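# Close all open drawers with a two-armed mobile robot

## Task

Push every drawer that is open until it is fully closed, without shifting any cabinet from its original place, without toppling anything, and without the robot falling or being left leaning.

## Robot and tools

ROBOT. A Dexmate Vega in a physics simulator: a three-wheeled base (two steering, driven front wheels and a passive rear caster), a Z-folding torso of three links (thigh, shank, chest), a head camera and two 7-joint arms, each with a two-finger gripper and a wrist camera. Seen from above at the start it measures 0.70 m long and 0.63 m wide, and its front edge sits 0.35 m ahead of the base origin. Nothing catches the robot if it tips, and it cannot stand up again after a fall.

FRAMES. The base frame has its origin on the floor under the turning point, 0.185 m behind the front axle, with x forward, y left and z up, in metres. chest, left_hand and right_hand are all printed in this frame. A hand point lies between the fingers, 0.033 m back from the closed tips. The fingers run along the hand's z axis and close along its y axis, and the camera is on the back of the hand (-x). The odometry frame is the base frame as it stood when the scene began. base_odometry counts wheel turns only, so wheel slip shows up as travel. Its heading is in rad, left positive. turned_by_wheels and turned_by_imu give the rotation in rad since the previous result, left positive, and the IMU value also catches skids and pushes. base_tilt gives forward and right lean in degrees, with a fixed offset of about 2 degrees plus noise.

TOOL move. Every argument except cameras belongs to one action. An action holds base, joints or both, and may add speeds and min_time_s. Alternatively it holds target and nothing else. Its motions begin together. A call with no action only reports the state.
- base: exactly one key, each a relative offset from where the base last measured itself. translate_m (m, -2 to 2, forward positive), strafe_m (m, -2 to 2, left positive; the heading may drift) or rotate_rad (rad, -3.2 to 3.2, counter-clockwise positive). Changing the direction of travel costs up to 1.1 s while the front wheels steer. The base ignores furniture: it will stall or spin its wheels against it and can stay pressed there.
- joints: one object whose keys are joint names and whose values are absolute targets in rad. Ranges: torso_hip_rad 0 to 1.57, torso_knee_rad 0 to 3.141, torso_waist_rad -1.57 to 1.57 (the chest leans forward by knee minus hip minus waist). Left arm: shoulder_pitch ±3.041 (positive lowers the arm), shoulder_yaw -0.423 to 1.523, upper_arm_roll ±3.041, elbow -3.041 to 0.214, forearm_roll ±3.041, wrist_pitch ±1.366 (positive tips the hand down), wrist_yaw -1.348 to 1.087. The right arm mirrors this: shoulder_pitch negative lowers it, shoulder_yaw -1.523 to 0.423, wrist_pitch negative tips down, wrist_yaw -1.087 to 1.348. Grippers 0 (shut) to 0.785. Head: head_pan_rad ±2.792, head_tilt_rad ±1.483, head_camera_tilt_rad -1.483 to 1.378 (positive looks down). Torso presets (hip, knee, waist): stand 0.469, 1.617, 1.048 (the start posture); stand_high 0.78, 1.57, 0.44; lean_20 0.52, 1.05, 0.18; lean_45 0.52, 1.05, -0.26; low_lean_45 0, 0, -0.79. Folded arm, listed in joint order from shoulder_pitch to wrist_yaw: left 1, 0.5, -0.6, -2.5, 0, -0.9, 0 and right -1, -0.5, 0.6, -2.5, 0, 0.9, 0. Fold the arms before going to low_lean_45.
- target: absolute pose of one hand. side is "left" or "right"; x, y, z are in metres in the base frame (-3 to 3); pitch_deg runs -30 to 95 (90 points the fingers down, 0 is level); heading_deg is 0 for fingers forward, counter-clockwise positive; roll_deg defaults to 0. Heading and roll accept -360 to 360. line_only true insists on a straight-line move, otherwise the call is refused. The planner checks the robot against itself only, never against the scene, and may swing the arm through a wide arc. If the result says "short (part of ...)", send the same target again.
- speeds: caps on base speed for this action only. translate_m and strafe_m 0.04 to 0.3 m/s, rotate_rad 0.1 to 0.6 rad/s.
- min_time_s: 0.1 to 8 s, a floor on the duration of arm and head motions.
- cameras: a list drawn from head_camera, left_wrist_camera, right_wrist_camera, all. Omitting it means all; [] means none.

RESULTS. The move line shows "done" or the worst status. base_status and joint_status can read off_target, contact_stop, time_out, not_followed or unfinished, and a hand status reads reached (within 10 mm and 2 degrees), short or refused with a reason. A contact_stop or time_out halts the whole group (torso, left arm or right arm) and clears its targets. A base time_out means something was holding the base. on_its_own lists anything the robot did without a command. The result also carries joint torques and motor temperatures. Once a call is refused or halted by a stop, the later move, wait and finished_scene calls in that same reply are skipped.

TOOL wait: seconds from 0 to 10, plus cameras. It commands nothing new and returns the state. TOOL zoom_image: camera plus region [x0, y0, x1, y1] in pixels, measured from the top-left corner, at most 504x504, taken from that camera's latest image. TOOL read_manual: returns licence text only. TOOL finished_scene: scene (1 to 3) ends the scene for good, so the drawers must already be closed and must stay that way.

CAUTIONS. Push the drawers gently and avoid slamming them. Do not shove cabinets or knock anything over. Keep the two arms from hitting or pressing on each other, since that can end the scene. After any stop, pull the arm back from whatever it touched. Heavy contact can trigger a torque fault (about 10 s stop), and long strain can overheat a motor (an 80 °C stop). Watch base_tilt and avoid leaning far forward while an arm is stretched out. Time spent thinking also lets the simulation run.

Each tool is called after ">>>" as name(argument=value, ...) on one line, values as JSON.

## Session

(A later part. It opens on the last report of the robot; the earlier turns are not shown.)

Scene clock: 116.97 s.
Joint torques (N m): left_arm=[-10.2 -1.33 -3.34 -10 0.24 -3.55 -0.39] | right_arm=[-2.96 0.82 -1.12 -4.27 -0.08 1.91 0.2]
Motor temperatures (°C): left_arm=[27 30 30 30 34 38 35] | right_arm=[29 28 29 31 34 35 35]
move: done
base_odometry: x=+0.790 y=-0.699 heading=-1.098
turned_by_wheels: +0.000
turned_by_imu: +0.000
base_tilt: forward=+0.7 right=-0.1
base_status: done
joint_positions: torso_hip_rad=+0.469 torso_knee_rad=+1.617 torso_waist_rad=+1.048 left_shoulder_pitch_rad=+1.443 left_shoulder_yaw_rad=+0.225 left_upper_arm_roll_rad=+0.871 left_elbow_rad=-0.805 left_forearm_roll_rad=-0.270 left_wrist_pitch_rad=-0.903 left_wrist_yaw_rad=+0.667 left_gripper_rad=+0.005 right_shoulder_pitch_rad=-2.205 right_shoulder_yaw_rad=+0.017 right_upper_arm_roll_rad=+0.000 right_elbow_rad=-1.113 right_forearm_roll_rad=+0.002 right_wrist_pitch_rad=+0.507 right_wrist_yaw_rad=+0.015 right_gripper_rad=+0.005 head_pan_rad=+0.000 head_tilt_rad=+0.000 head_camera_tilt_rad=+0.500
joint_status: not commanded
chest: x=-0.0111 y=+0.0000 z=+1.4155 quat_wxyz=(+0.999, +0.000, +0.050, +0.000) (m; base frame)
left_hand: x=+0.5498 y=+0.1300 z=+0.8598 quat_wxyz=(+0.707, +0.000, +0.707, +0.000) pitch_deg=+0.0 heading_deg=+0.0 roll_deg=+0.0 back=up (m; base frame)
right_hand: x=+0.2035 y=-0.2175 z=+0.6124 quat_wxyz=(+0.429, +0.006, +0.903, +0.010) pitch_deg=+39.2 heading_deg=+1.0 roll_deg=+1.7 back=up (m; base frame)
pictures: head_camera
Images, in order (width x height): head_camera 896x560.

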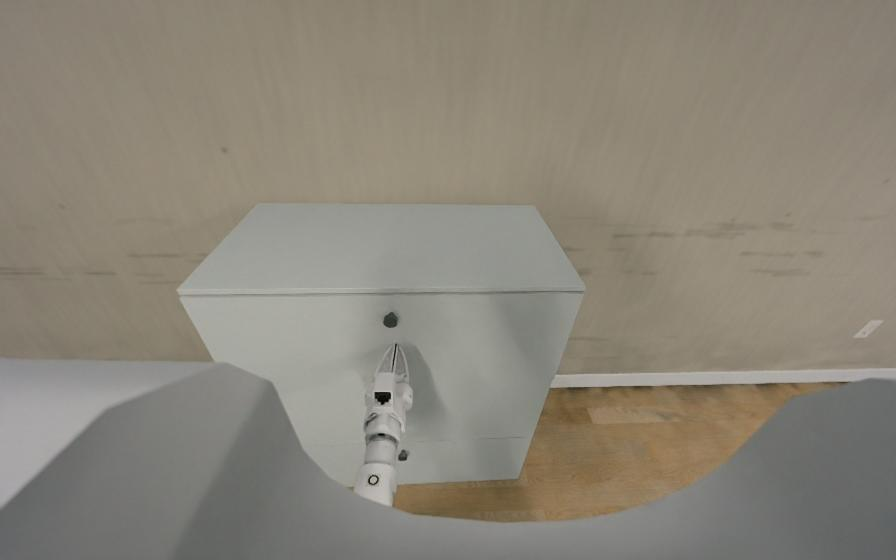

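>>> move(base={"translate_m": 0.009}, speeds={"translate_m": 0.04}, cameras=["head_camera"])

>>> zoom_image(camera="head_camera", region=[160, 260, 400, 410])

>>> zoom_image(camera="head_camera", region=[460, 260, 620, 360])

Scene clock: 123.17 s.
Joint torques (N m): left_arm=[-14.54 -1.43 -8.38 -10.31 0.35 -1.47 -0.52] | right_arm=[-2.79 1.27 -0.6 -4.44 -0.01 2.37 0.06]
Motor temperatures (°C): left_arm=[28 30 30 30 34 38 35] | right_arm=[29 28 29 31 34 35 35]
move: done
base_odometry: x=+0.794 y=-0.707 heading=-1.098
turned_by_wheels: +0.000
turned_by_imu: +0.001
base_tilt: forward=+0.6 right=-0.1
base_status: done
joint_positions: torso_hip_rad=+0.469 torso_knee_rad=+1.617 torso_waist_rad=+1.048 left_shoulder_pitch_rad=+1.443 left_shoulder_yaw_rad=+0.225 left_upper_arm_roll_rad=+0.871 left_elbow_rad=-0.805 left_forearm_roll_rad=-0.270 left_wrist_pitch_rad=-0.903 left_wrist_yaw_rad=+0.667 left_gripper_rad=+0.005 right_shoulder_pitch_rad=-2.205 right_shoulder_yaw_rad=+0.017 right_upper_arm_roll_rad=+0.000 right_elbow_rad=-1.113 right_forearm_roll_rad=+0.002 right_wrist_pitch_rad=+0.507 right_wrist_yaw_rad=+0.015 right_gripper_rad=+0.005 head_pan_rad=+0.000 head_tilt_rad=+0.000 head_camera_tilt_rad=+0.500
joint_status: not commanded
chest: x=-0.0112 y=+0.0000 z=+1.4155 quat_wxyz=(+0.999, +0.000, +0.050, +0.000) (m; base frame)
left_hand: x=+0.5495 y=+0.1300 z=+0.8596 quat_wxyz=(+0.707, +0.000, +0.707, +0.000) pitch_deg=+0.0 heading_deg=+0.0 roll_deg=+0.0 back=up (m; base frame)
right_hand: x=+0.2034 y=-0.2175 z=+0.6125 quat_wxyz=(+0.429, +0.006, +0.903, +0.010) pitch_deg=+39.2 heading_deg=+1.0 roll_deg=+1.7 back=up (m; base frame)
pictures: head_camera
Images, in order (width x height): head_camera 896x560.

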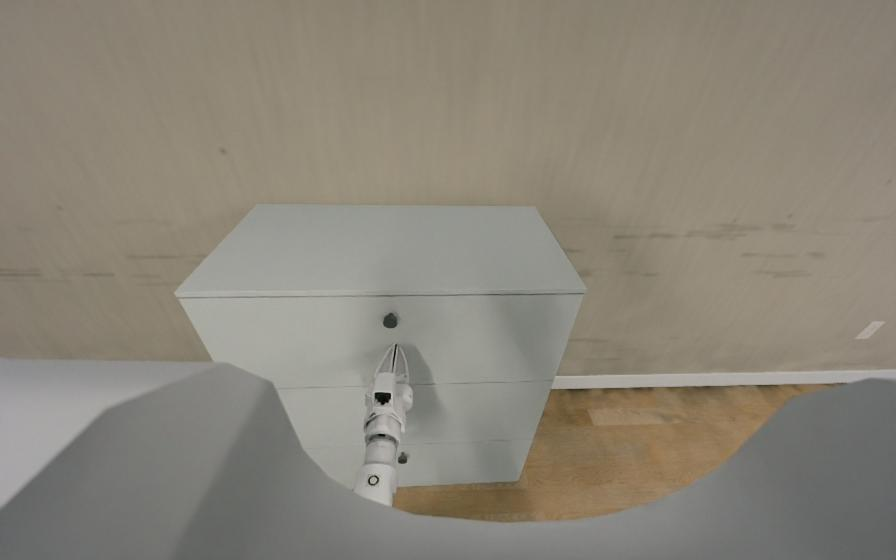

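Scaled by 2.100 from the camera's 896x560 image, which has a finer 960x600 frame.

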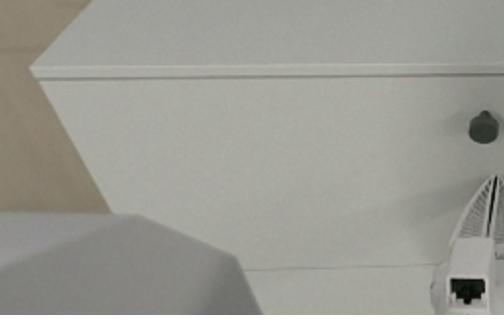

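Scaled by 3.150 from the camera's 896x560 image, which has a finer 960x600 frame.

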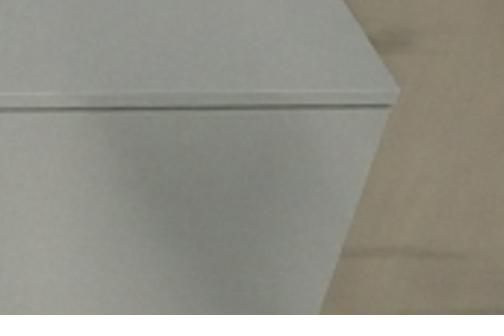

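>>> move(base={"translate_m": -0.45}, cameras=[])

>>> move(base={"rotate_rad": -1.571}, cameras=["head_camera"])

>>> move(base={"translate_m": 1.3}, joints={"head_camera_tilt_rad": 0.4}, cameras=["head_camera"])

Scene clock: 139.03 s.
Joint torques (N m): left_arm=[-8.22 -1.25 -6.64 -8.61 0.59 -3.38 -0.15] | right_arm=[-3 0.45 -0.53 -4.09 -0.02 2.35 0.06]
Motor temperatures (°C): left_arm=[28 30 30 31 34 38 35] | right_arm=[29 28 29 31 34 35 35]
move: done
base_odometry: x=+0.588 y=-0.307 heading=-1.099
turned_by_wheels: -0.001
turned_by_imu: +0.000
base_tilt: forward=+0.6 right=-0.1
base_status: done
joint_positions: torso_hip_rad=+0.469 torso_knee_rad=+1.617 torso_waist_rad=+1.048 left_shoulder_pitch_rad=+1.443 left_shoulder_yaw_rad=+0.225 left_upper_arm_roll_rad=+0.871 left_elbow_rad=-0.805 left_forearm_roll_rad=-0.270 left_wrist_pitch_rad=-0.903 left_wrist_yaw_rad=+0.667 left_gripper_rad=+0.005 right_shoulder_pitch_rad=-2.205 right_shoulder_yaw_rad=+0.017 right_upper_arm_roll_rad=+0.000 right_elbow_rad=-1.113 right_forearm_roll_rad=+0.002 right_wrist_pitch_rad=+0.507 right_wrist_yaw_rad=+0.015 right_gripper_rad=+0.005 head_pan_rad=+0.000 head_tilt_rad=+0.000 head_camera_tilt_rad=+0.500
joint_status: not commanded
chest: x=-0.0111 y=+0.0000 z=+1.4155 quat_wxyz=(+0.999, +0.000, +0.050, +0.000) (m; base frame)
left_hand: x=+0.5498 y=+0.1300 z=+0.8598 quat_wxyz=(+0.707, +0.000, +0.707, +0.000) pitch_deg=+0.0 heading_deg=+0.0 roll_deg=+0.0 back=up (m; base frame)
right_hand: x=+0.2034 y=-0.2175 z=+0.6125 quat_wxyz=(+0.429, +0.006, +0.903, +0.010) pitch_deg=+39.2 heading_deg=+1.0 roll_deg=+1.7 back=up (m; base frame)
pictures: none
No camera images: "cameras" was empty.

Scene clock: 143.23 s.
Joint torques (N m): left_arm=[-10.57 -1.62 -3.75 -9.39 0.36 -2.88 -0.1] | right_arm=[-2.88 0.44 -0.91 -4.63 -0.04 2.38 -0.05]
Motor temperatures (°C): left_arm=[28 30 30 31 34 38 35] | right_arm=[29 28 29 31 34 35 35]
move: done
base_odometry: x=+0.589 y=-0.308 heading=-2.672
turned_by_wheels: -1.573
turned_by_imu: -1.543
base_tilt: forward=+0.6 right=+0.0
base_status: done
joint_positions: torso_hip_rad=+0.469 torso_knee_rad=+1.617 torso_waist_rad=+1.048 left_shoulder_pitch_rad=+1.443 left_shoulder_yaw_rad=+0.225 left_upper_arm_roll_rad=+0.871 left_elbow_rad=-0.805 left_forearm_roll_rad=-0.270 left_wrist_pitch_rad=-0.903 left_wrist_yaw_rad=+0.667 left_gripper_rad=+0.005 right_shoulder_pitch_rad=-2.205 right_shoulder_yaw_rad=+0.017 right_upper_arm_roll_rad=+0.000 right_elbow_rad=-1.113 right_forearm_roll_rad=+0.002 right_wrist_pitch_rad=+0.507 right_wrist_yaw_rad=+0.015 right_gripper_rad=+0.005 head_pan_rad=+0.000 head_tilt_rad=+0.000 head_camera_tilt_rad=+0.500
joint_status: not commanded
chest: x=-0.0111 y=+0.0000 z=+1.4155 quat_wxyz=(+0.999, +0.000, +0.050, +0.000) (m; base frame)
left_hand: x=+0.5498 y=+0.1300 z=+0.8598 quat_wxyz=(+0.707, +0.000, +0.707, +0.000) pitch_deg=+0.0 heading_deg=+0.0 roll_deg=+0.0 back=up (m; base frame)
right_hand: x=+0.2034 y=-0.2175 z=+0.6125 quat_wxyz=(+0.429, +0.006, +0.903, +0.010) pitch_deg=+39.2 heading_deg=+1.0 roll_deg=+1.7 back=up (m; base frame)
pictures: head_camera
Images, in order (width x height): head_camera 896x560.

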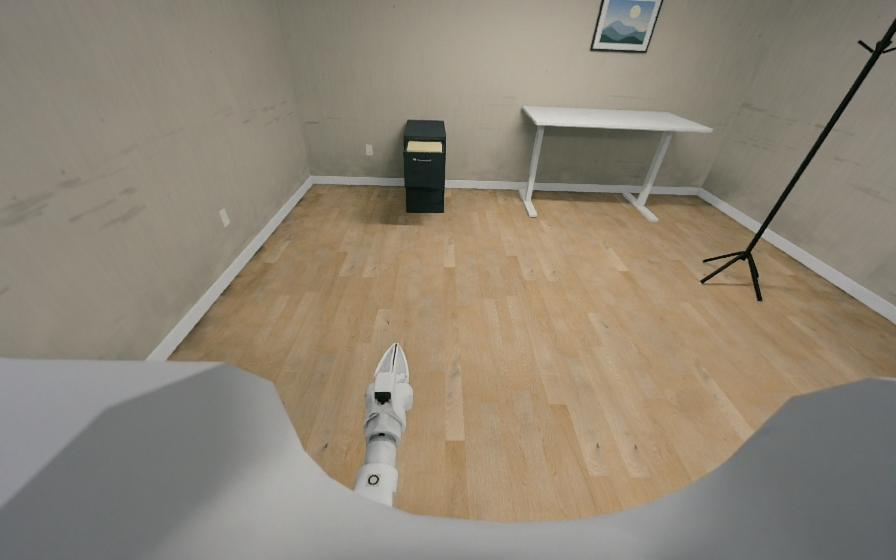

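Scene clock: 149.40 s.
Joint torques (N m): left_arm=[-8.63 -0.81 -2.82 -9.3 0.39 -1.82 -0.2] | right_arm=[-3.04 -0.01 -0.72 -4.65 0 1.93 0.1]
Motor temperatures (°C): left_arm=[28 30 30 31 34 38 35] | right_arm=[29 28 29 31 34 35 35]
move: done
base_odometry: x=-0.569 y=-0.900 heading=-2.673
turned_by_wheels: +0.000
turned_by_imu: +0.001
base_tilt: forward=+0.6 right=-0.1
base_status: done
joint_positions: torso_hip_rad=+0.469 torso_knee_rad=+1.617 torso_waist_rad=+1.048 left_shoulder_pitch_rad=+1.443 left_shoulder_yaw_rad=+0.225 left_upper_arm_roll_rad=+0.871 left_elbow_rad=-0.805 left_forearm_roll_rad=-0.270 left_wrist_pitch_rad=-0.903 left_wrist_yaw_rad=+0.667 left_gripper_rad=+0.005 right_shoulder_pitch_rad=-2.205 right_shoulder_yaw_rad=+0.017 right_upper_arm_roll_rad=+0.000 right_elbow_rad=-1.113 right_forearm_roll_rad=+0.002 right_wrist_pitch_rad=+0.507 right_wrist_yaw_rad=+0.015 right_gripper_rad=+0.005 head_pan_rad=+0.000 head_tilt_rad=+0.000 head_camera_tilt_rad=+0.400
joint_status: all done
chest: x=-0.0110 y=+0.0000 z=+1.4155 quat_wxyz=(+0.999, +0.000, +0.050, +0.000) (m; base frame)
left_hand: x=+0.5498 y=+0.1300 z=+0.8598 quat_wxyz=(+0.707, +0.000, +0.707, +0.000) pitch_deg=+0.0 heading_deg=+0.0 roll_deg=+0.0 back=up (m; base frame)
right_hand: x=+0.2035 y=-0.2175 z=+0.6124 quat_wxyz=(+0.429, +0.006, +0.903, +0.010) pitch_deg=+39.2 heading_deg=+1.0 roll_deg=+1.7 back=up (m; base frame)
pictures: head_camera
Images, in order (width x height): head_camera 896x560.

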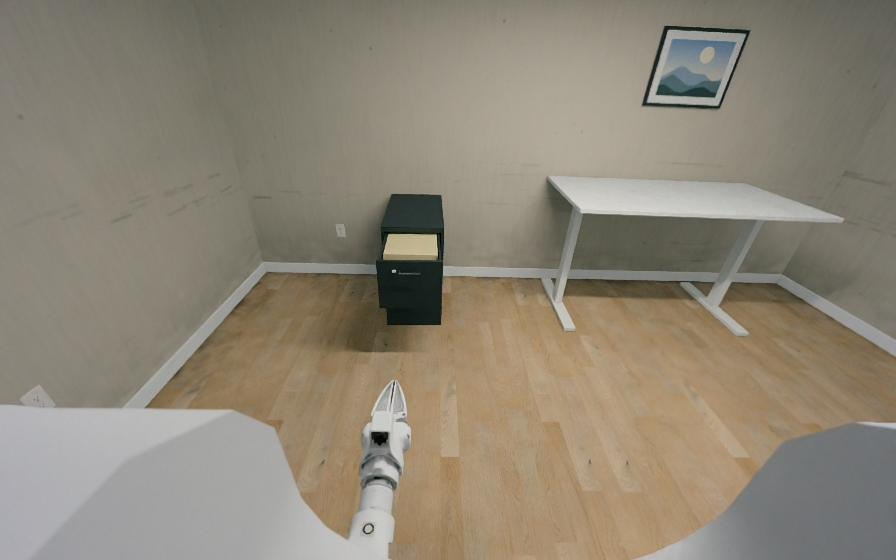

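>>> move(base={"translate_m": 0.8}, joints={"torso_hip_rad":0.0,"torso_knee_rad":0.9,"torso_waist_rad":0.8,"head_camera_tilt_rad":0.5}, cameras=["head_camera","left_wrist_camera"])

>>> move(target={"side":"left","x":0.5,"y":0.24,"z":0.54,"pitch_deg":30,"heading_deg":0}, cameras=["head_camera","left_wrist_camera"])

Scene clock: 170.47 s.
Joint torques (N m): left_arm=[-10.49 -2.5 -3.16 -9.11 -0.01 -2.26 0.02] | right_arm=[-3.18 0.47 -0.86 -4.88 0.06 2.05 0.21]
Motor temperatures (°C): left_arm=[28 30 30 31 34 38 35] | right_arm=[29 28 29 31 34 35 35]
move: done
base_odometry: x=-1.282 y=-1.263 heading=-2.673
turned_by_wheels: +0.000
turned_by_imu: +0.001
base_tilt: forward=+0.7 right=+0.0
base_status: done
joint_positions: torso_hip_rad=+0.000 torso_knee_rad=+0.900 torso_waist_rad=+0.800 left_shoulder_pitch_rad=+1.443 left_shoulder_yaw_rad=+0.225 left_upper_arm_roll_rad=+0.871 left_elbow_rad=-0.805 left_forearm_roll_rad=-0.270 left_wrist_pitch_rad=-0.903 left_wrist_yaw_rad=+0.667 left_gripper_rad=+0.005 right_shoulder_pitch_rad=-2.205 right_shoulder_yaw_rad=+0.017 right_upper_arm_roll_rad=+0.000 right_elbow_rad=-1.113 right_forearm_roll_rad=+0.002 right_wrist_pitch_rad=+0.507 right_wrist_yaw_rad=+0.015 right_gripper_rad=+0.005 head_pan_rad=+0.000 head_tilt_rad=+0.000 head_camera_tilt_rad=+0.500
joint_status: all done
chest: x=-0.0299 y=+0.0000 z=+1.2136 quat_wxyz=(+0.999, +0.000, +0.050, +0.000) (m; base frame)
left_hand: x=+0.5310 y=+0.1300 z=+0.6580 quat_wxyz=(+0.707, +0.000, +0.707, +0.000) pitch_deg=+0.0 heading_deg=+0.0 roll_deg=+0.0 back=up (m; base frame)
right_hand: x=+0.1847 y=-0.2175 z=+0.4106 quat_wxyz=(+0.429, +0.006, +0.903, +0.010) pitch_deg=+39.2 heading_deg=+1.0 roll_deg=+1.7 back=up (m; base frame)
pictures: head_camera, left_wrist_camera
Images, in order (width x height): head_camera 896x560, left_wrist_camera 672x420.

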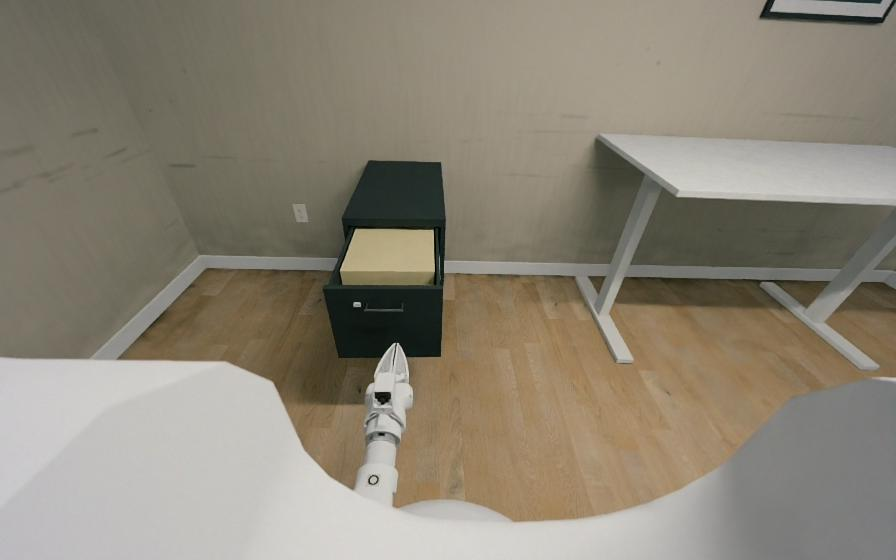

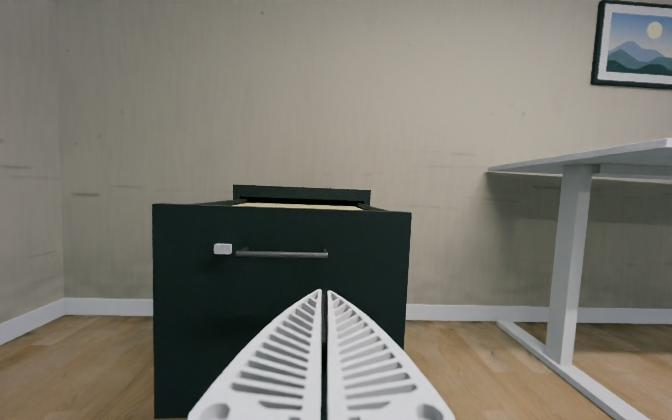

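Scene clock: 174.90 s.
Joint torques (N m): left_arm=[-3.1 5.1 -12.73 -11.2 0.67 -1.83 -0.27] | right_arm=[-2.91 1.58 -1.06 -4.49 -0.06 1.9 0.14]
Motor temperatures (°C): left_arm=[28 30 30 31 34 38 35] | right_arm=[29 28 29 31 34 35 35]
move: done
base_odometry: x=-1.282 y=-1.263 heading=-2.673
turned_by_wheels: +0.000
turned_by_imu: +0.001
base_tilt: forward=+0.6 right=-0.1
base_status: not commanded
joint_positions: torso_hip_rad=+0.000 torso_knee_rad=+0.900 torso_waist_rad=+0.800 left_shoulder_pitch_rad=+1.603 left_shoulder_yaw_rad=+0.674 left_upper_arm_roll_rad=+0.746 left_elbow_rad=-1.479 left_forearm_roll_rad=-0.764 left_wrist_pitch_rad=-0.182 left_wrist_yaw_rad=+0.500 left_gripper_rad=+0.005 right_shoulder_pitch_rad=-2.205 right_shoulder_yaw_rad=+0.017 right_upper_arm_roll_rad=+0.000 right_elbow_rad=-1.113 right_forearm_roll_rad=+0.002 right_wrist_pitch_rad=+0.507 right_wrist_yaw_rad=+0.015 right_gripper_rad=+0.005 head_pan_rad=+0.000 head_tilt_rad=+0.000 head_camera_tilt_rad=+0.500
joint_status: not commanded
chest: x=-0.0299 y=+0.0000 z=+1.2136 quat_wxyz=(+0.999, +0.000, +0.050, +0.000) (m; base frame)
left_hand: x=+0.5005 y=+0.2394 z=+0.5408 quat_wxyz=(+0.502, +0.000, +0.865, +0.000) pitch_deg=+29.7 heading_deg=+0.1 roll_deg=+0.0 back=up (m; base frame)
left_hand_status: reached (straight line, planned for 2.9 s): 1 mm and 0.3 deg off.
right_hand: x=+0.1847 y=-0.2175 z=+0.4106 quat_wxyz=(+0.429, +0.006, +0.903, +0.010) pitch_deg=+39.2 heading_deg=+1.0 roll_deg=+1.7 back=up (m; base frame)
pictures: head_camera, left_wrist_camera
Images, in order (width x height): head_camera 896x560, left_wrist_camera 672x420.

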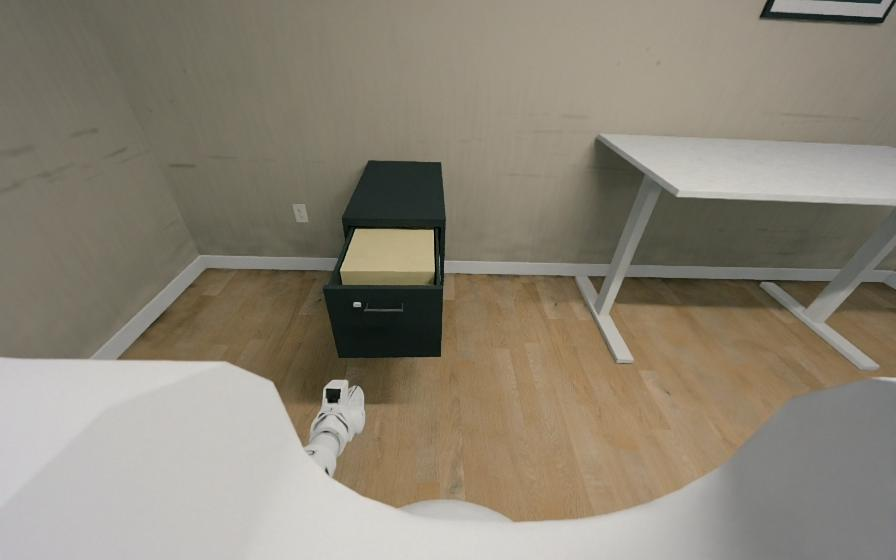

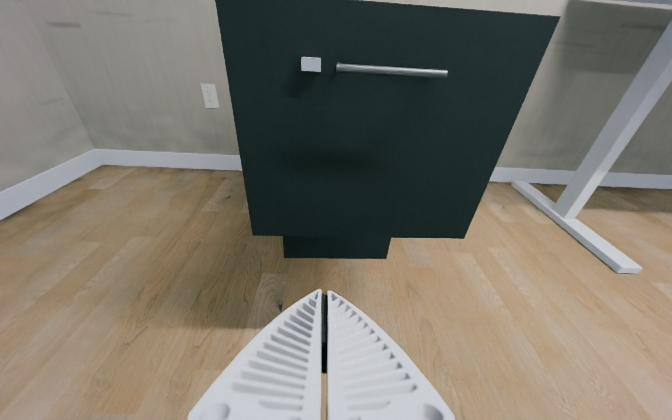

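>>> move(target={"side":"left","x":0.5,"y":0.205,"z":0.54,"pitch_deg":30,"heading_deg":0}, cameras=[])

>>> move(base={"translate_m": 0.27}, speeds={"translate_m": 0.15}, cameras=["left_wrist_camera"])

>>> move(base={"translate_m": 0.32}, speeds={"translate_m": 0.07}, cameras=["head_camera", "left_wrist_camera"])

Scene clock: 186.73 s.
Joint torques (N m): left_arm=[-8.86 3.2 -4.92 -10.65 1.15 -2.78 0.4] | right_arm=[-2.35 0.34 -0.5 -3.94 -0.06 2.33 0.17]
Motor temperatures (°C): left_arm=[27 30 30 31 34 38 35] | right_arm=[29 28 29 31 34 35 35]
move: done
base_odometry: x=-1.282 y=-1.263 heading=-2.673
turned_by_wheels: +0.000
turned_by_imu: +0.001
base_tilt: forward=+0.6 right=-0.1
base_status: not commanded
joint_positions: torso_hip_rad=+0.000 torso_knee_rad=+0.900 torso_waist_rad=+0.800 left_shoulder_pitch_rad=+1.585 left_shoulder_yaw_rad=+0.623 left_upper_arm_roll_rad=+0.775 left_elbow_rad=-1.486 left_forearm_roll_rad=-0.733 left_wrist_pitch_rad=-0.153 left_wrist_yaw_rad=+0.550 left_gripper_rad=+0.005 right_shoulder_pitch_rad=-2.205 right_shoulder_yaw_rad=+0.017 right_upper_arm_roll_rad=+0.000 right_elbow_rad=-1.113 right_forearm_roll_rad=+0.002 right_wrist_pitch_rad=+0.507 right_wrist_yaw_rad=+0.015 right_gripper_rad=+0.005 head_pan_rad=+0.000 head_tilt_rad=+0.000 head_camera_tilt_rad=+0.500
joint_status: not commanded
chest: x=-0.0299 y=+0.0000 z=+1.2136 quat_wxyz=(+0.999, +0.000, +0.050, +0.000) (m; base frame)
left_hand: x=+0.4998 y=+0.2088 z=+0.5396 quat_wxyz=(+0.500, +0.000, +0.866, +0.000) pitch_deg=+30.0 heading_deg=+0.0 roll_deg=+0.0 back=up (m; base frame)
left_hand_status: reached (straight line, planned for 0.5 s): 4 mm and 0.0 deg off.
right_hand: x=+0.1847 y=-0.2175 z=+0.4106 quat_wxyz=(+0.429, +0.006, +0.903, +0.010) pitch_deg=+39.2 heading_deg=+1.0 roll_deg=+1.7 back=up (m; base frame)
pictures: none
No camera images: "cameras" was empty.

Scene clock: 189.57 s.
Joint torques (N m): left_arm=[-6.94 2.5 -9.14 -11.91 0.98 -2.53 0.93] | right_arm=[-1.86 0.77 -0.72 -4.81 -0.11 2.26 0.23]
Motor temperatures (°C): left_arm=[28 30 30 31 34 38 35] | right_arm=[29 28 29 31 34 35 35]
move: done
base_odometry: x=-1.522 y=-1.386 heading=-2.673
turned_by_wheels: +0.000
turned_by_imu: +0.000
base_tilt: forward=+0.7 right=+0.0
base_status: done
joint_positions: torso_hip_rad=+0.000 torso_knee_rad=+0.900 torso_waist_rad=+0.800 left_shoulder_pitch_rad=+1.583 left_shoulder_yaw_rad=+0.617 left_upper_arm_roll_rad=+0.779 left_elbow_rad=-1.486 left_forearm_roll_rad=-0.729 left_wrist_pitch_rad=-0.150 left_wrist_yaw_rad=+0.556 left_gripper_rad=+0.005 right_shoulder_pitch_rad=-2.205 right_shoulder_yaw_rad=+0.017 right_upper_arm_roll_rad=+0.000 right_elbow_rad=-1.113 right_forearm_roll_rad=+0.002 right_wrist_pitch_rad=+0.507 right_wrist_yaw_rad=+0.015 right_gripper_rad=+0.005 head_pan_rad=+0.000 head_tilt_rad=+0.000 head_camera_tilt_rad=+0.500
joint_status: not commanded
chest: x=-0.0299 y=+0.0000 z=+1.2136 quat_wxyz=(+0.999, +0.000, +0.050, +0.000) (m; base frame)
left_hand: x=+0.4997 y=+0.2050 z=+0.5396 quat_wxyz=(+0.500, +0.000, +0.866, +0.000) pitch_deg=+30.0 heading_deg=+0.0 roll_deg=+0.0 back=up (m; base frame)
right_hand: x=+0.1847 y=-0.2175 z=+0.4106 quat_wxyz=(+0.429, +0.006, +0.903, +0.010) pitch_deg=+39.2 heading_deg=+1.0 roll_deg=+1.7 back=up (m; base frame)
pictures: left_wrist_camera
Images, in order (width x height): left_wrist_camera 672x420.

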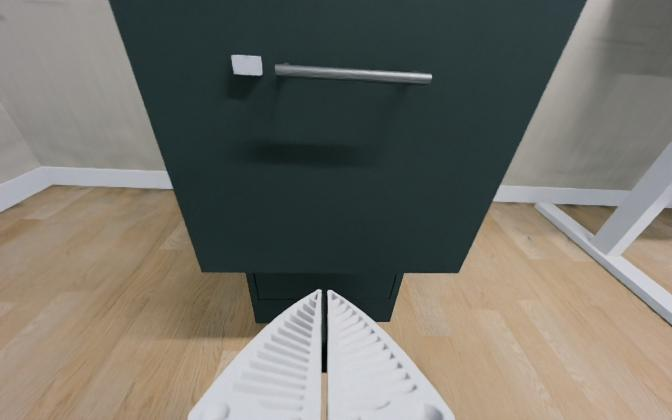

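Scene clock: 194.80 s.
Joint torques (N m): left_arm=[-25.16 0.85 -19.5 -11.92 1.65 -5.01 -0.72] | right_arm=[-3.2 1.03 -0.63 -4.41 -0.16 2.38 0.06]
Motor temperatures (°C): left_arm=[28 30 30 31 34 38 35] | right_arm=[29 28 29 31 34 35 35]
move: done
base_odometry: x=-1.807 y=-1.531 heading=-2.674
turned_by_wheels: +0.000
turned_by_imu: +0.001
base_tilt: forward=+0.6 right=-0.1
base_status: done
joint_positions: torso_hip_rad=+0.000 torso_knee_rad=+0.900 torso_waist_rad=+0.800 left_shoulder_pitch_rad=+1.584 left_shoulder_yaw_rad=+0.617 left_upper_arm_roll_rad=+0.779 left_elbow_rad=-1.486 left_forearm_roll_rad=-0.729 left_wrist_pitch_rad=-0.149 left_wrist_yaw_rad=+0.557 left_gripper_rad=+0.005 right_shoulder_pitch_rad=-2.205 right_shoulder_yaw_rad=+0.017 right_upper_arm_roll_rad=+0.000 right_elbow_rad=-1.113 right_forearm_roll_rad=+0.002 right_wrist_pitch_rad=+0.507 right_wrist_yaw_rad=+0.015 right_gripper_rad=+0.005 head_pan_rad=+0.000 head_tilt_rad=+0.000 head_camera_tilt_rad=+0.500
joint_status: not commanded
chest: x=-0.0302 y=+0.0000 z=+1.2136 quat_wxyz=(+0.999, +0.000, +0.050, +0.000) (m; base frame)
left_hand: x=+0.4985 y=+0.2047 z=+0.5388 quat_wxyz=(+0.499, +0.000, +0.867, +0.000) pitch_deg=+30.2 heading_deg=+0.0 roll_deg=+0.0 back=up (m; base frame)
right_hand: x=+0.1847 y=-0.2175 z=+0.4106 quat_wxyz=(+0.429, +0.006, +0.903, +0.010) pitch_deg=+39.2 heading_deg=+1.0 roll_deg=+1.7 back=up (m; base frame)
pictures: head_camera, left_wrist_camera
Images, in order (width x height): head_camera 896x560, left_wrist_camera 672x420.

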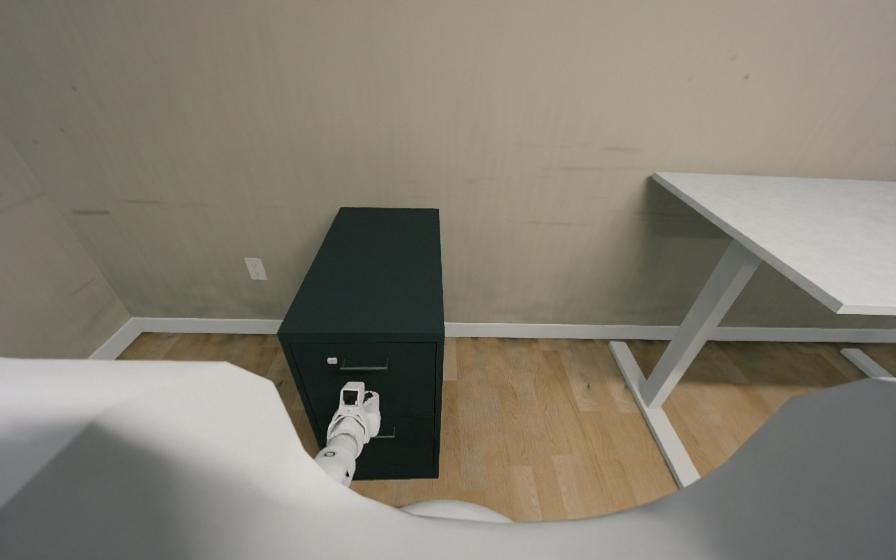

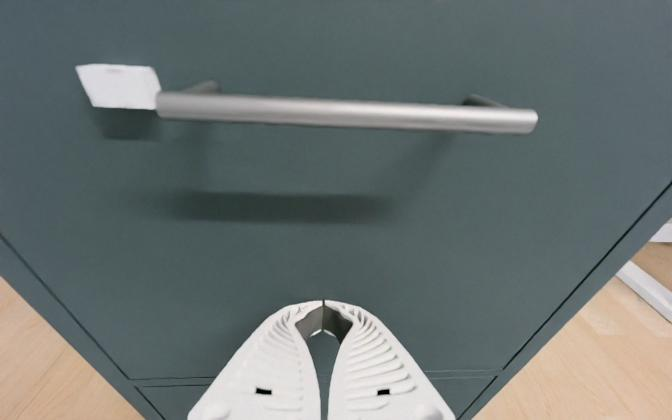

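>>> move(base={"translate_m": -0.3}, cameras=["head_camera", "left_wrist_camera"])

>>> zoom_image(camera="left_wrist_camera", region=[120, 0, 560, 350])

Scene clock: 202.30 s.
Joint torques (N m): left_arm=[-9.36 1.83 -9.62 -8.91 1.37 -1.71 -0.13] | right_arm=[-3.41 1.06 -0.63 -4.42 -0.07 1.23 0.28]
Motor temperatures (°C): left_arm=[28 30 31 31 34 39 35] | right_arm=[29 28 29 31 34 35 35]
move: done
base_odometry: x=-1.540 y=-1.395 heading=-2.673
turned_by_wheels: +0.000
turned_by_imu: +0.001
base_tilt: forward=+0.6 right=-0.1
base_status: done
joint_positions: torso_hip_rad=+0.000 torso_knee_rad=+0.900 torso_waist_rad=+0.800 left_shoulder_pitch_rad=+1.583 left_shoulder_yaw_rad=+0.617 left_upper_arm_roll_rad=+0.779 left_elbow_rad=-1.486 left_forearm_roll_rad=-0.729 left_wrist_pitch_rad=-0.150 left_wrist_yaw_rad=+0.556 left_gripper_rad=+0.005 right_shoulder_pitch_rad=-2.205 right_shoulder_yaw_rad=+0.017 right_upper_arm_roll_rad=+0.000 right_elbow_rad=-1.113 right_forearm_roll_rad=+0.002 right_wrist_pitch_rad=+0.507 right_wrist_yaw_rad=+0.015 right_gripper_rad=+0.005 head_pan_rad=+0.000 head_tilt_rad=+0.000 head_camera_tilt_rad=+0.500
joint_status: not commanded
chest: x=-0.0300 y=+0.0000 z=+1.2136 quat_wxyz=(+0.999, +0.000, +0.050, +0.000) (m; base frame)
left_hand: x=+0.4996 y=+0.2050 z=+0.5397 quat_wxyz=(+0.500, +0.000, +0.866, +0.000) pitch_deg=+30.0 heading_deg=+0.0 roll_deg=+0.0 back=up (m; base frame)
right_hand: x=+0.1847 y=-0.2175 z=+0.4106 quat_wxyz=(+0.429, +0.006, +0.903, +0.010) pitch_deg=+39.2 heading_deg=+1.0 roll_deg=+1.7 back=up (m; base frame)
pictures: head_camera, left_wrist_camera
Images, in order (width x height): head_camera 896x560, left_wrist_camera 672x420.

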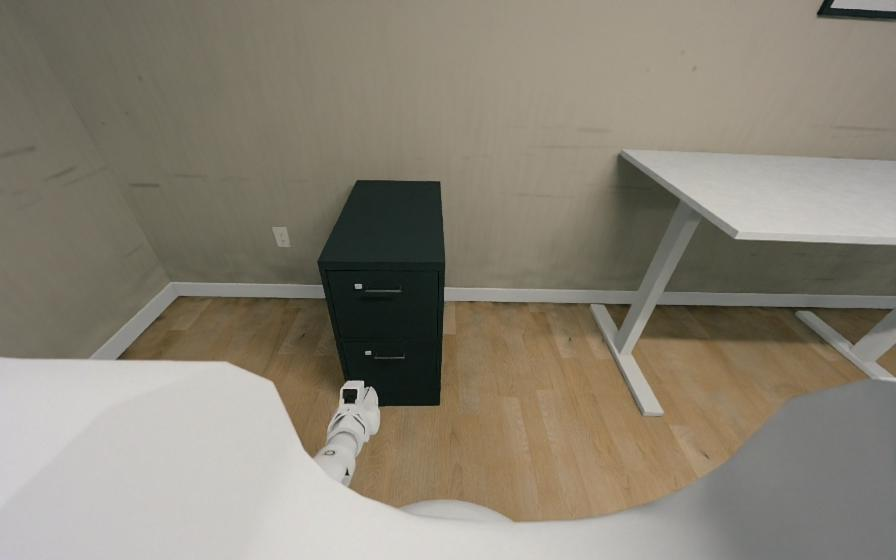

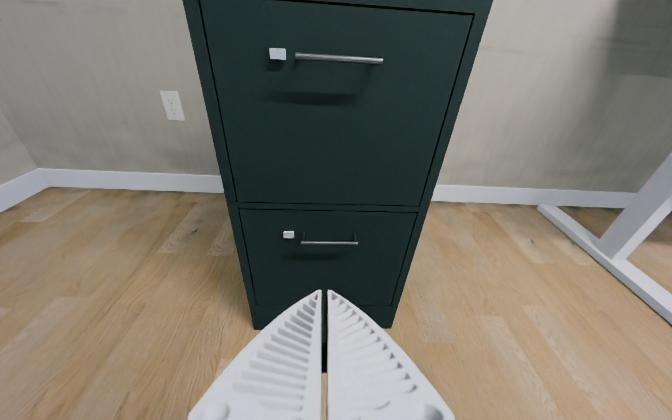

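Scaled by 1.145 from the camera's 672x420 image, which has a finer 960x600 frame.

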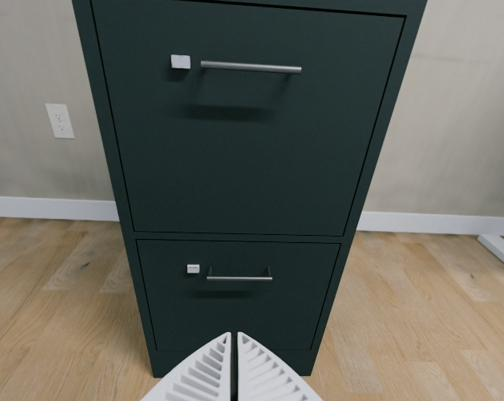

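>>> move(base={"translate_m": -1.38}, cameras=[])

>>> move(base={"rotate_rad": -1.565}, cameras=["head_camera"])

>>> move(base={"translate_m": 0.9}, cameras=["head_camera","left_wrist_camera"])

Scene clock: 222.00 s.
Joint torques (N m): left_arm=[-8.87 -0.43 -7.33 -11.25 0.46 -2 -0.38] | right_arm=[-1.5 0.26 -0.64 -4.35 -0.05 2.29 0]
Motor temperatures (°C): left_arm=[28 30 31 31 34 39 35] | right_arm=[29 28 29 31 34 35 35]
move: done
base_odometry: x=-0.311 y=-0.768 heading=-2.673
turned_by_wheels: +0.001
turned_by_imu: +0.001
base_tilt: forward=+0.6 right=-0.1
base_status: done
joint_positions: torso_hip_rad=+0.000 torso_knee_rad=+0.900 torso_waist_rad=+0.800 left_shoulder_pitch_rad=+1.583 left_shoulder_yaw_rad=+0.617 left_upper_arm_roll_rad=+0.779 left_elbow_rad=-1.486 left_forearm_roll_rad=-0.729 left_wrist_pitch_rad=-0.150 left_wrist_yaw_rad=+0.556 left_gripper_rad=+0.005 right_shoulder_pitch_rad=-2.205 right_shoulder_yaw_rad=+0.017 right_upper_arm_roll_rad=+0.000 right_elbow_rad=-1.113 right_forearm_roll_rad=+0.002 right_wrist_pitch_rad=+0.507 right_wrist_yaw_rad=+0.015 right_gripper_rad=+0.005 head_pan_rad=+0.000 head_tilt_rad=+0.000 head_camera_tilt_rad=+0.500
joint_status: not commanded
chest: x=-0.0299 y=+0.0000 z=+1.2136 quat_wxyz=(+0.999, +0.000, +0.050, +0.000) (m; base frame)
left_hand: x=+0.4997 y=+0.2050 z=+0.5397 quat_wxyz=(+0.500, +0.000, +0.866, +0.000) pitch_deg=+30.0 heading_deg=+0.0 roll_deg=+0.0 back=up (m; base frame)
right_hand: x=+0.1847 y=-0.2175 z=+0.4106 quat_wxyz=(+0.429, +0.006, +0.903, +0.010) pitch_deg=+39.2 heading_deg=+1.0 roll_deg=+1.7 back=up (m; base frame)
pictures: none
No camera images: "cameras" was empty.

Scene clock: 226.17 s.
Joint torques (N m): left_arm=[-6.95 1.84 -7.56 -11.98 0.84 -1.69 -0.19] | right_arm=[-3.03 0.34 -0.59 -4.63 -0.06 2.45 0.21]
Motor temperatures (°C): left_arm=[28 30 31 31 34 39 35] | right_arm=[29 28 29 31 34 35 35]
move: done
base_odometry: x=-0.312 y=-0.768 heading=+2.043
turned_by_wheels: -1.567
turned_by_imu: -1.533
base_tilt: forward=+0.7 right=-0.1
base_status: done
joint_positions: torso_hip_rad=+0.000 torso_knee_rad=+0.900 torso_waist_rad=+0.800 left_shoulder_pitch_rad=+1.583 left_shoulder_yaw_rad=+0.617 left_upper_arm_roll_rad=+0.779 left_elbow_rad=-1.486 left_forearm_roll_rad=-0.729 left_wrist_pitch_rad=-0.150 left_wrist_yaw_rad=+0.556 left_gripper_rad=+0.005 right_shoulder_pitch_rad=-2.205 right_shoulder_yaw_rad=+0.017 right_upper_arm_roll_rad=+0.000 right_elbow_rad=-1.113 right_forearm_roll_rad=+0.002 right_wrist_pitch_rad=+0.507 right_wrist_yaw_rad=+0.015 right_gripper_rad=+0.005 head_pan_rad=+0.000 head_tilt_rad=+0.000 head_camera_tilt_rad=+0.500
joint_status: not commanded
chest: x=-0.0299 y=+0.0000 z=+1.2136 quat_wxyz=(+0.999, +0.000, +0.050, +0.000) (m; base frame)
left_hand: x=+0.4997 y=+0.2050 z=+0.5397 quat_wxyz=(+0.500, +0.000, +0.866, +0.000) pitch_deg=+30.0 heading_deg=+0.0 roll_deg=+0.0 back=up (m; base frame)
right_hand: x=+0.1847 y=-0.2175 z=+0.4106 quat_wxyz=(+0.429, +0.006, +0.903, +0.010) pitch_deg=+39.2 heading_deg=+1.0 roll_deg=+1.7 back=up (m; base frame)
pictures: head_camera
Images, in order (width x height): head_camera 896x560.

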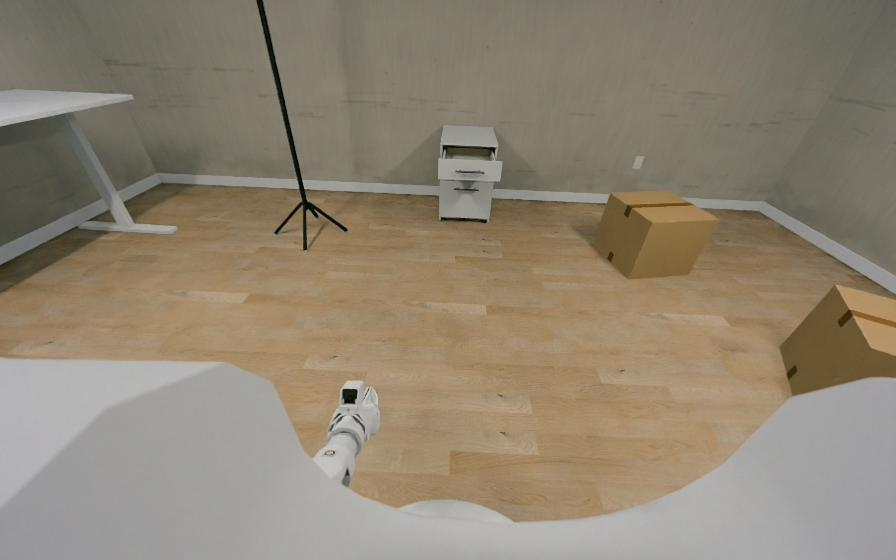

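Scene clock: 230.97 s.
Joint torques (N m): left_arm=[-7.25 3.27 -6.95 -10.87 0.97 -2.09 -0.09] | right_arm=[-1.84 0.48 -0.79 -3.79 -0.08 2.29 0.18]
Motor temperatures (°C): left_arm=[28 30 31 31 34 39 35] | right_arm=[29 28 29 31 34 35 35]
move: done
base_odometry: x=-0.723 y=+0.032 heading=+2.043
turned_by_wheels: +0.000
turned_by_imu: +0.001
base_tilt: forward=+0.7 right=-0.1
base_status: done
joint_positions: torso_hip_rad=+0.000 torso_knee_rad=+0.900 torso_waist_rad=+0.800 left_shoulder_pitch_rad=+1.583 left_shoulder_yaw_rad=+0.617 left_upper_arm_roll_rad=+0.779 left_elbow_rad=-1.486 left_forearm_roll_rad=-0.729 left_wrist_pitch_rad=-0.150 left_wrist_yaw_rad=+0.556 left_gripper_rad=+0.005 right_shoulder_pitch_rad=-2.205 right_shoulder_yaw_rad=+0.017 right_upper_arm_roll_rad=+0.000 right_elbow_rad=-1.113 right_forearm_roll_rad=+0.002 right_wrist_pitch_rad=+0.507 right_wrist_yaw_rad=+0.015 right_gripper_rad=+0.005 head_pan_rad=+0.000 head_tilt_rad=+0.000 head_camera_tilt_rad=+0.500
joint_status: not commanded
chest: x=-0.0299 y=+0.0000 z=+1.2136 quat_wxyz=(+0.999, +0.000, +0.050, +0.000) (m; base frame)
left_hand: x=+0.4997 y=+0.2050 z=+0.5396 quat_wxyz=(+0.500, +0.000, +0.866, +0.000) pitch_deg=+30.0 heading_deg=+0.0 roll_deg=+0.0 back=up (m; base frame)
right_hand: x=+0.1847 y=-0.2175 z=+0.4106 quat_wxyz=(+0.429, +0.006, +0.903, +0.010) pitch_deg=+39.2 heading_deg=+1.0 roll_deg=+1.7 back=up (m; base frame)
pictures: head_camera, left_wrist_camera
Images, in order (width x height): head_camera 896x560, left_wrist_camera 672x420.

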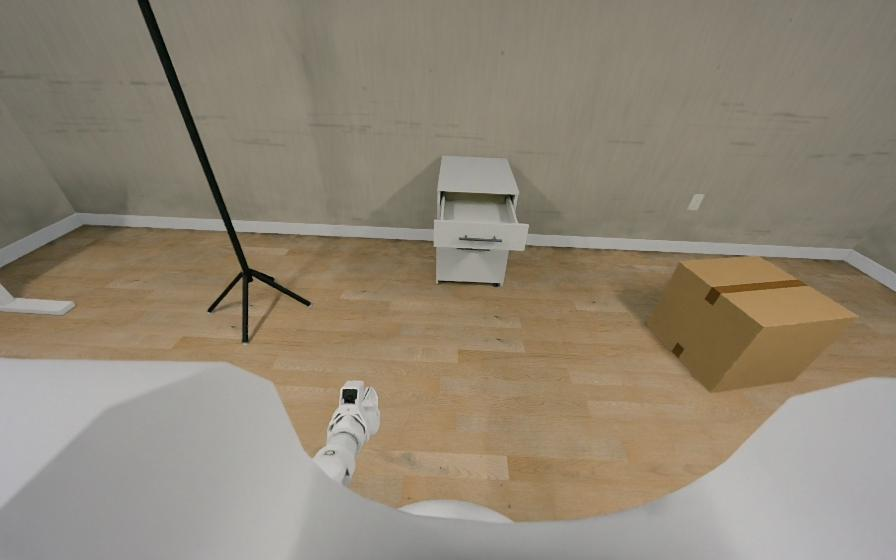

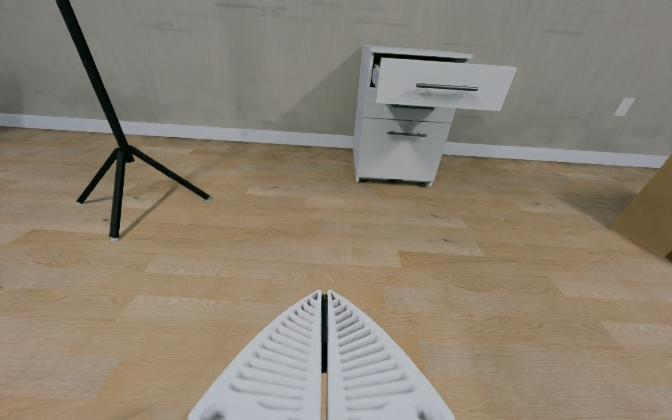

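>>> move(base={"translate_m": 0.55}, joints={"left_shoulder_pitch_rad": 2.21, "left_shoulder_yaw_rad": 0.1, "left_upper_arm_roll_rad": 0.0, "left_elbow_rad": -1.1, "left_forearm_roll_rad": 0.0, "left_wrist_pitch_rad": -0.5, "left_wrist_yaw_rad": 0.0}, cameras=["head_camera"])

>>> move(target={"side":"right","x":0.48,"y":-0.15,"z":0.44,"pitch_deg":18,"heading_deg":0}, cameras=["head_camera","right_wrist_camera"])

Scene clock: 249.37 s.
Joint torques (N m): left_arm=[8.39 0.65 -1.98 -3.32 -0.62 -2.39 0.12] | right_arm=[-3.23 0.98 -0.68 -3.99 -0.1 1.87 0.24]
Motor temperatures (°C): left_arm=[28 30 31 31 34 38 35] | right_arm=[29 28 29 31 34 35 35]
move: done
base_odometry: x=-0.975 y=+0.521 heading=+2.042
turned_by_wheels: +0.000
turned_by_imu: +0.001
base_tilt: forward=+0.6 right=-0.1
base_status: done
joint_positions: torso_hip_rad=+0.000 torso_knee_rad=+0.900 torso_waist_rad=+0.800 left_shoulder_pitch_rad=+2.205 left_shoulder_yaw_rad=+0.104 left_upper_arm_roll_rad=+0.006 left_elbow_rad=-1.103 left_forearm_roll_rad=-0.006 left_wrist_pitch_rad=-0.497 left_wrist_yaw_rad=+0.005 left_gripper_rad=+0.005 right_shoulder_pitch_rad=-2.205 right_shoulder_yaw_rad=+0.017 right_upper_arm_roll_rad=+0.000 right_elbow_rad=-1.113 right_forearm_roll_rad=+0.002 right_wrist_pitch_rad=+0.507 right_wrist_yaw_rad=+0.015 right_gripper_rad=+0.005 head_pan_rad=+0.000 head_tilt_rad=+0.000 head_camera_tilt_rad=+0.500
joint_status: all done
chest: x=-0.0299 y=+0.0000 z=+1.2136 quat_wxyz=(+0.999, +0.000, +0.050, +0.000) (m; base frame)
left_hand: x=+0.1783 y=+0.2717 z=+0.4051 quat_wxyz=(+0.419, +0.045, +0.907, +0.020) pitch_deg=+40.4 heading_deg=-0.1 roll_deg=+5.6 back=up (m; base frame)
right_hand: x=+0.1847 y=-0.2175 z=+0.4106 quat_wxyz=(+0.429, +0.006, +0.903, +0.010) pitch_deg=+39.2 heading_deg=+1.0 roll_deg=+1.7 back=up (m; base frame)
pictures: head_camera
Images, in order (width x height): head_camera 896x560.

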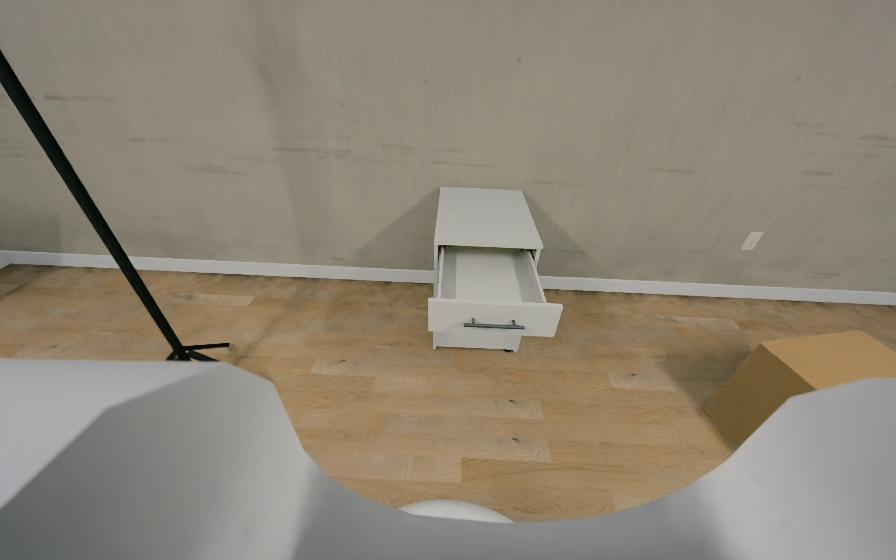

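Scene clock: 249.67 s.
Joint torques (N m): left_arm=[9.88 -3.43 -3.7 -5.86 -0.08 -2.62 0.04] | right_arm=[-2.88 0.46 -0.75 -4.11 -0.06 1.99 0.17]
Motor temperatures (°C): left_arm=[28 30 31 31 34 38 35] | right_arm=[29 28 29 31 34 35 35]
move: refused
base_odometry: x=-0.975 y=+0.521 heading=+2.042
turned_by_wheels: +0.000
turned_by_imu: +0.000
base_tilt: forward=+0.6 right=+0.0
base_status: not commanded
joint_positions: torso_hip_rad=+0.000 torso_knee_rad=+0.900 torso_waist_rad=+0.800 left_shoulder_pitch_rad=+2.207 left_shoulder_yaw_rad=+0.102 left_upper_arm_roll_rad=+0.004 left_elbow_rad=-1.102 left_forearm_roll_rad=-0.003 left_wrist_pitch_rad=-0.498 left_wrist_yaw_rad=+0.003 left_gripper_rad=+0.005 right_shoulder_pitch_rad=-2.205 right_shoulder_yaw_rad=+0.017 right_upper_arm_roll_rad=+0.000 right_elbow_rad=-1.113 right_forearm_roll_rad=+0.002 right_wrist_pitch_rad=+0.507 right_wrist_yaw_rad=+0.015 right_gripper_rad=+0.005 head_pan_rad=+0.000 head_tilt_rad=+0.000 head_camera_tilt_rad=+0.500
joint_status: not commanded
chest: x=-0.0299 y=+0.0000 z=+1.2136 quat_wxyz=(+0.999, +0.000, +0.050, +0.000) (m; base frame)
left_hand: x=+0.1761 y=+0.2716 z=+0.4045 quat_wxyz=(+0.418, +0.046, +0.907, +0.020) pitch_deg=+40.5 heading_deg=-0.2 roll_deg=+5.6 back=up (m; base frame)
right_hand: x=+0.1847 y=-0.2175 z=+0.4106 quat_wxyz=(+0.429, +0.006, +0.903, +0.010) pitch_deg=+39.2 heading_deg=+1.0 roll_deg=+1.7 back=up (m; base frame)
right_hand_status: refused: the arm stands too near the robot already: the right finger into the base, as the model's coarse spheres have them (needs 2.0 cm clear). Nothing moved. Move it clear with "joints".
pictures: head_camera, right_wrist_camera
Images, in order (width x height): head_camera 896x560, right_wrist_camera 672x420.

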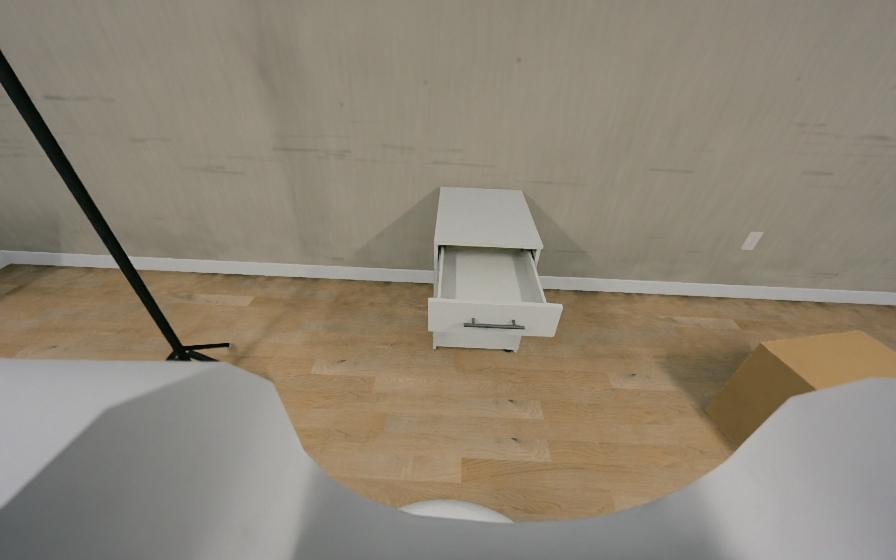

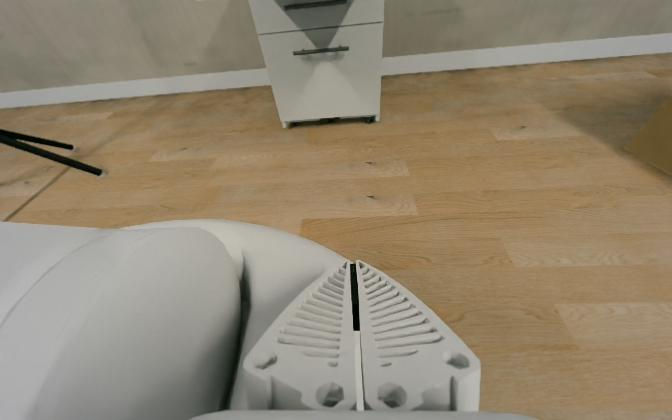

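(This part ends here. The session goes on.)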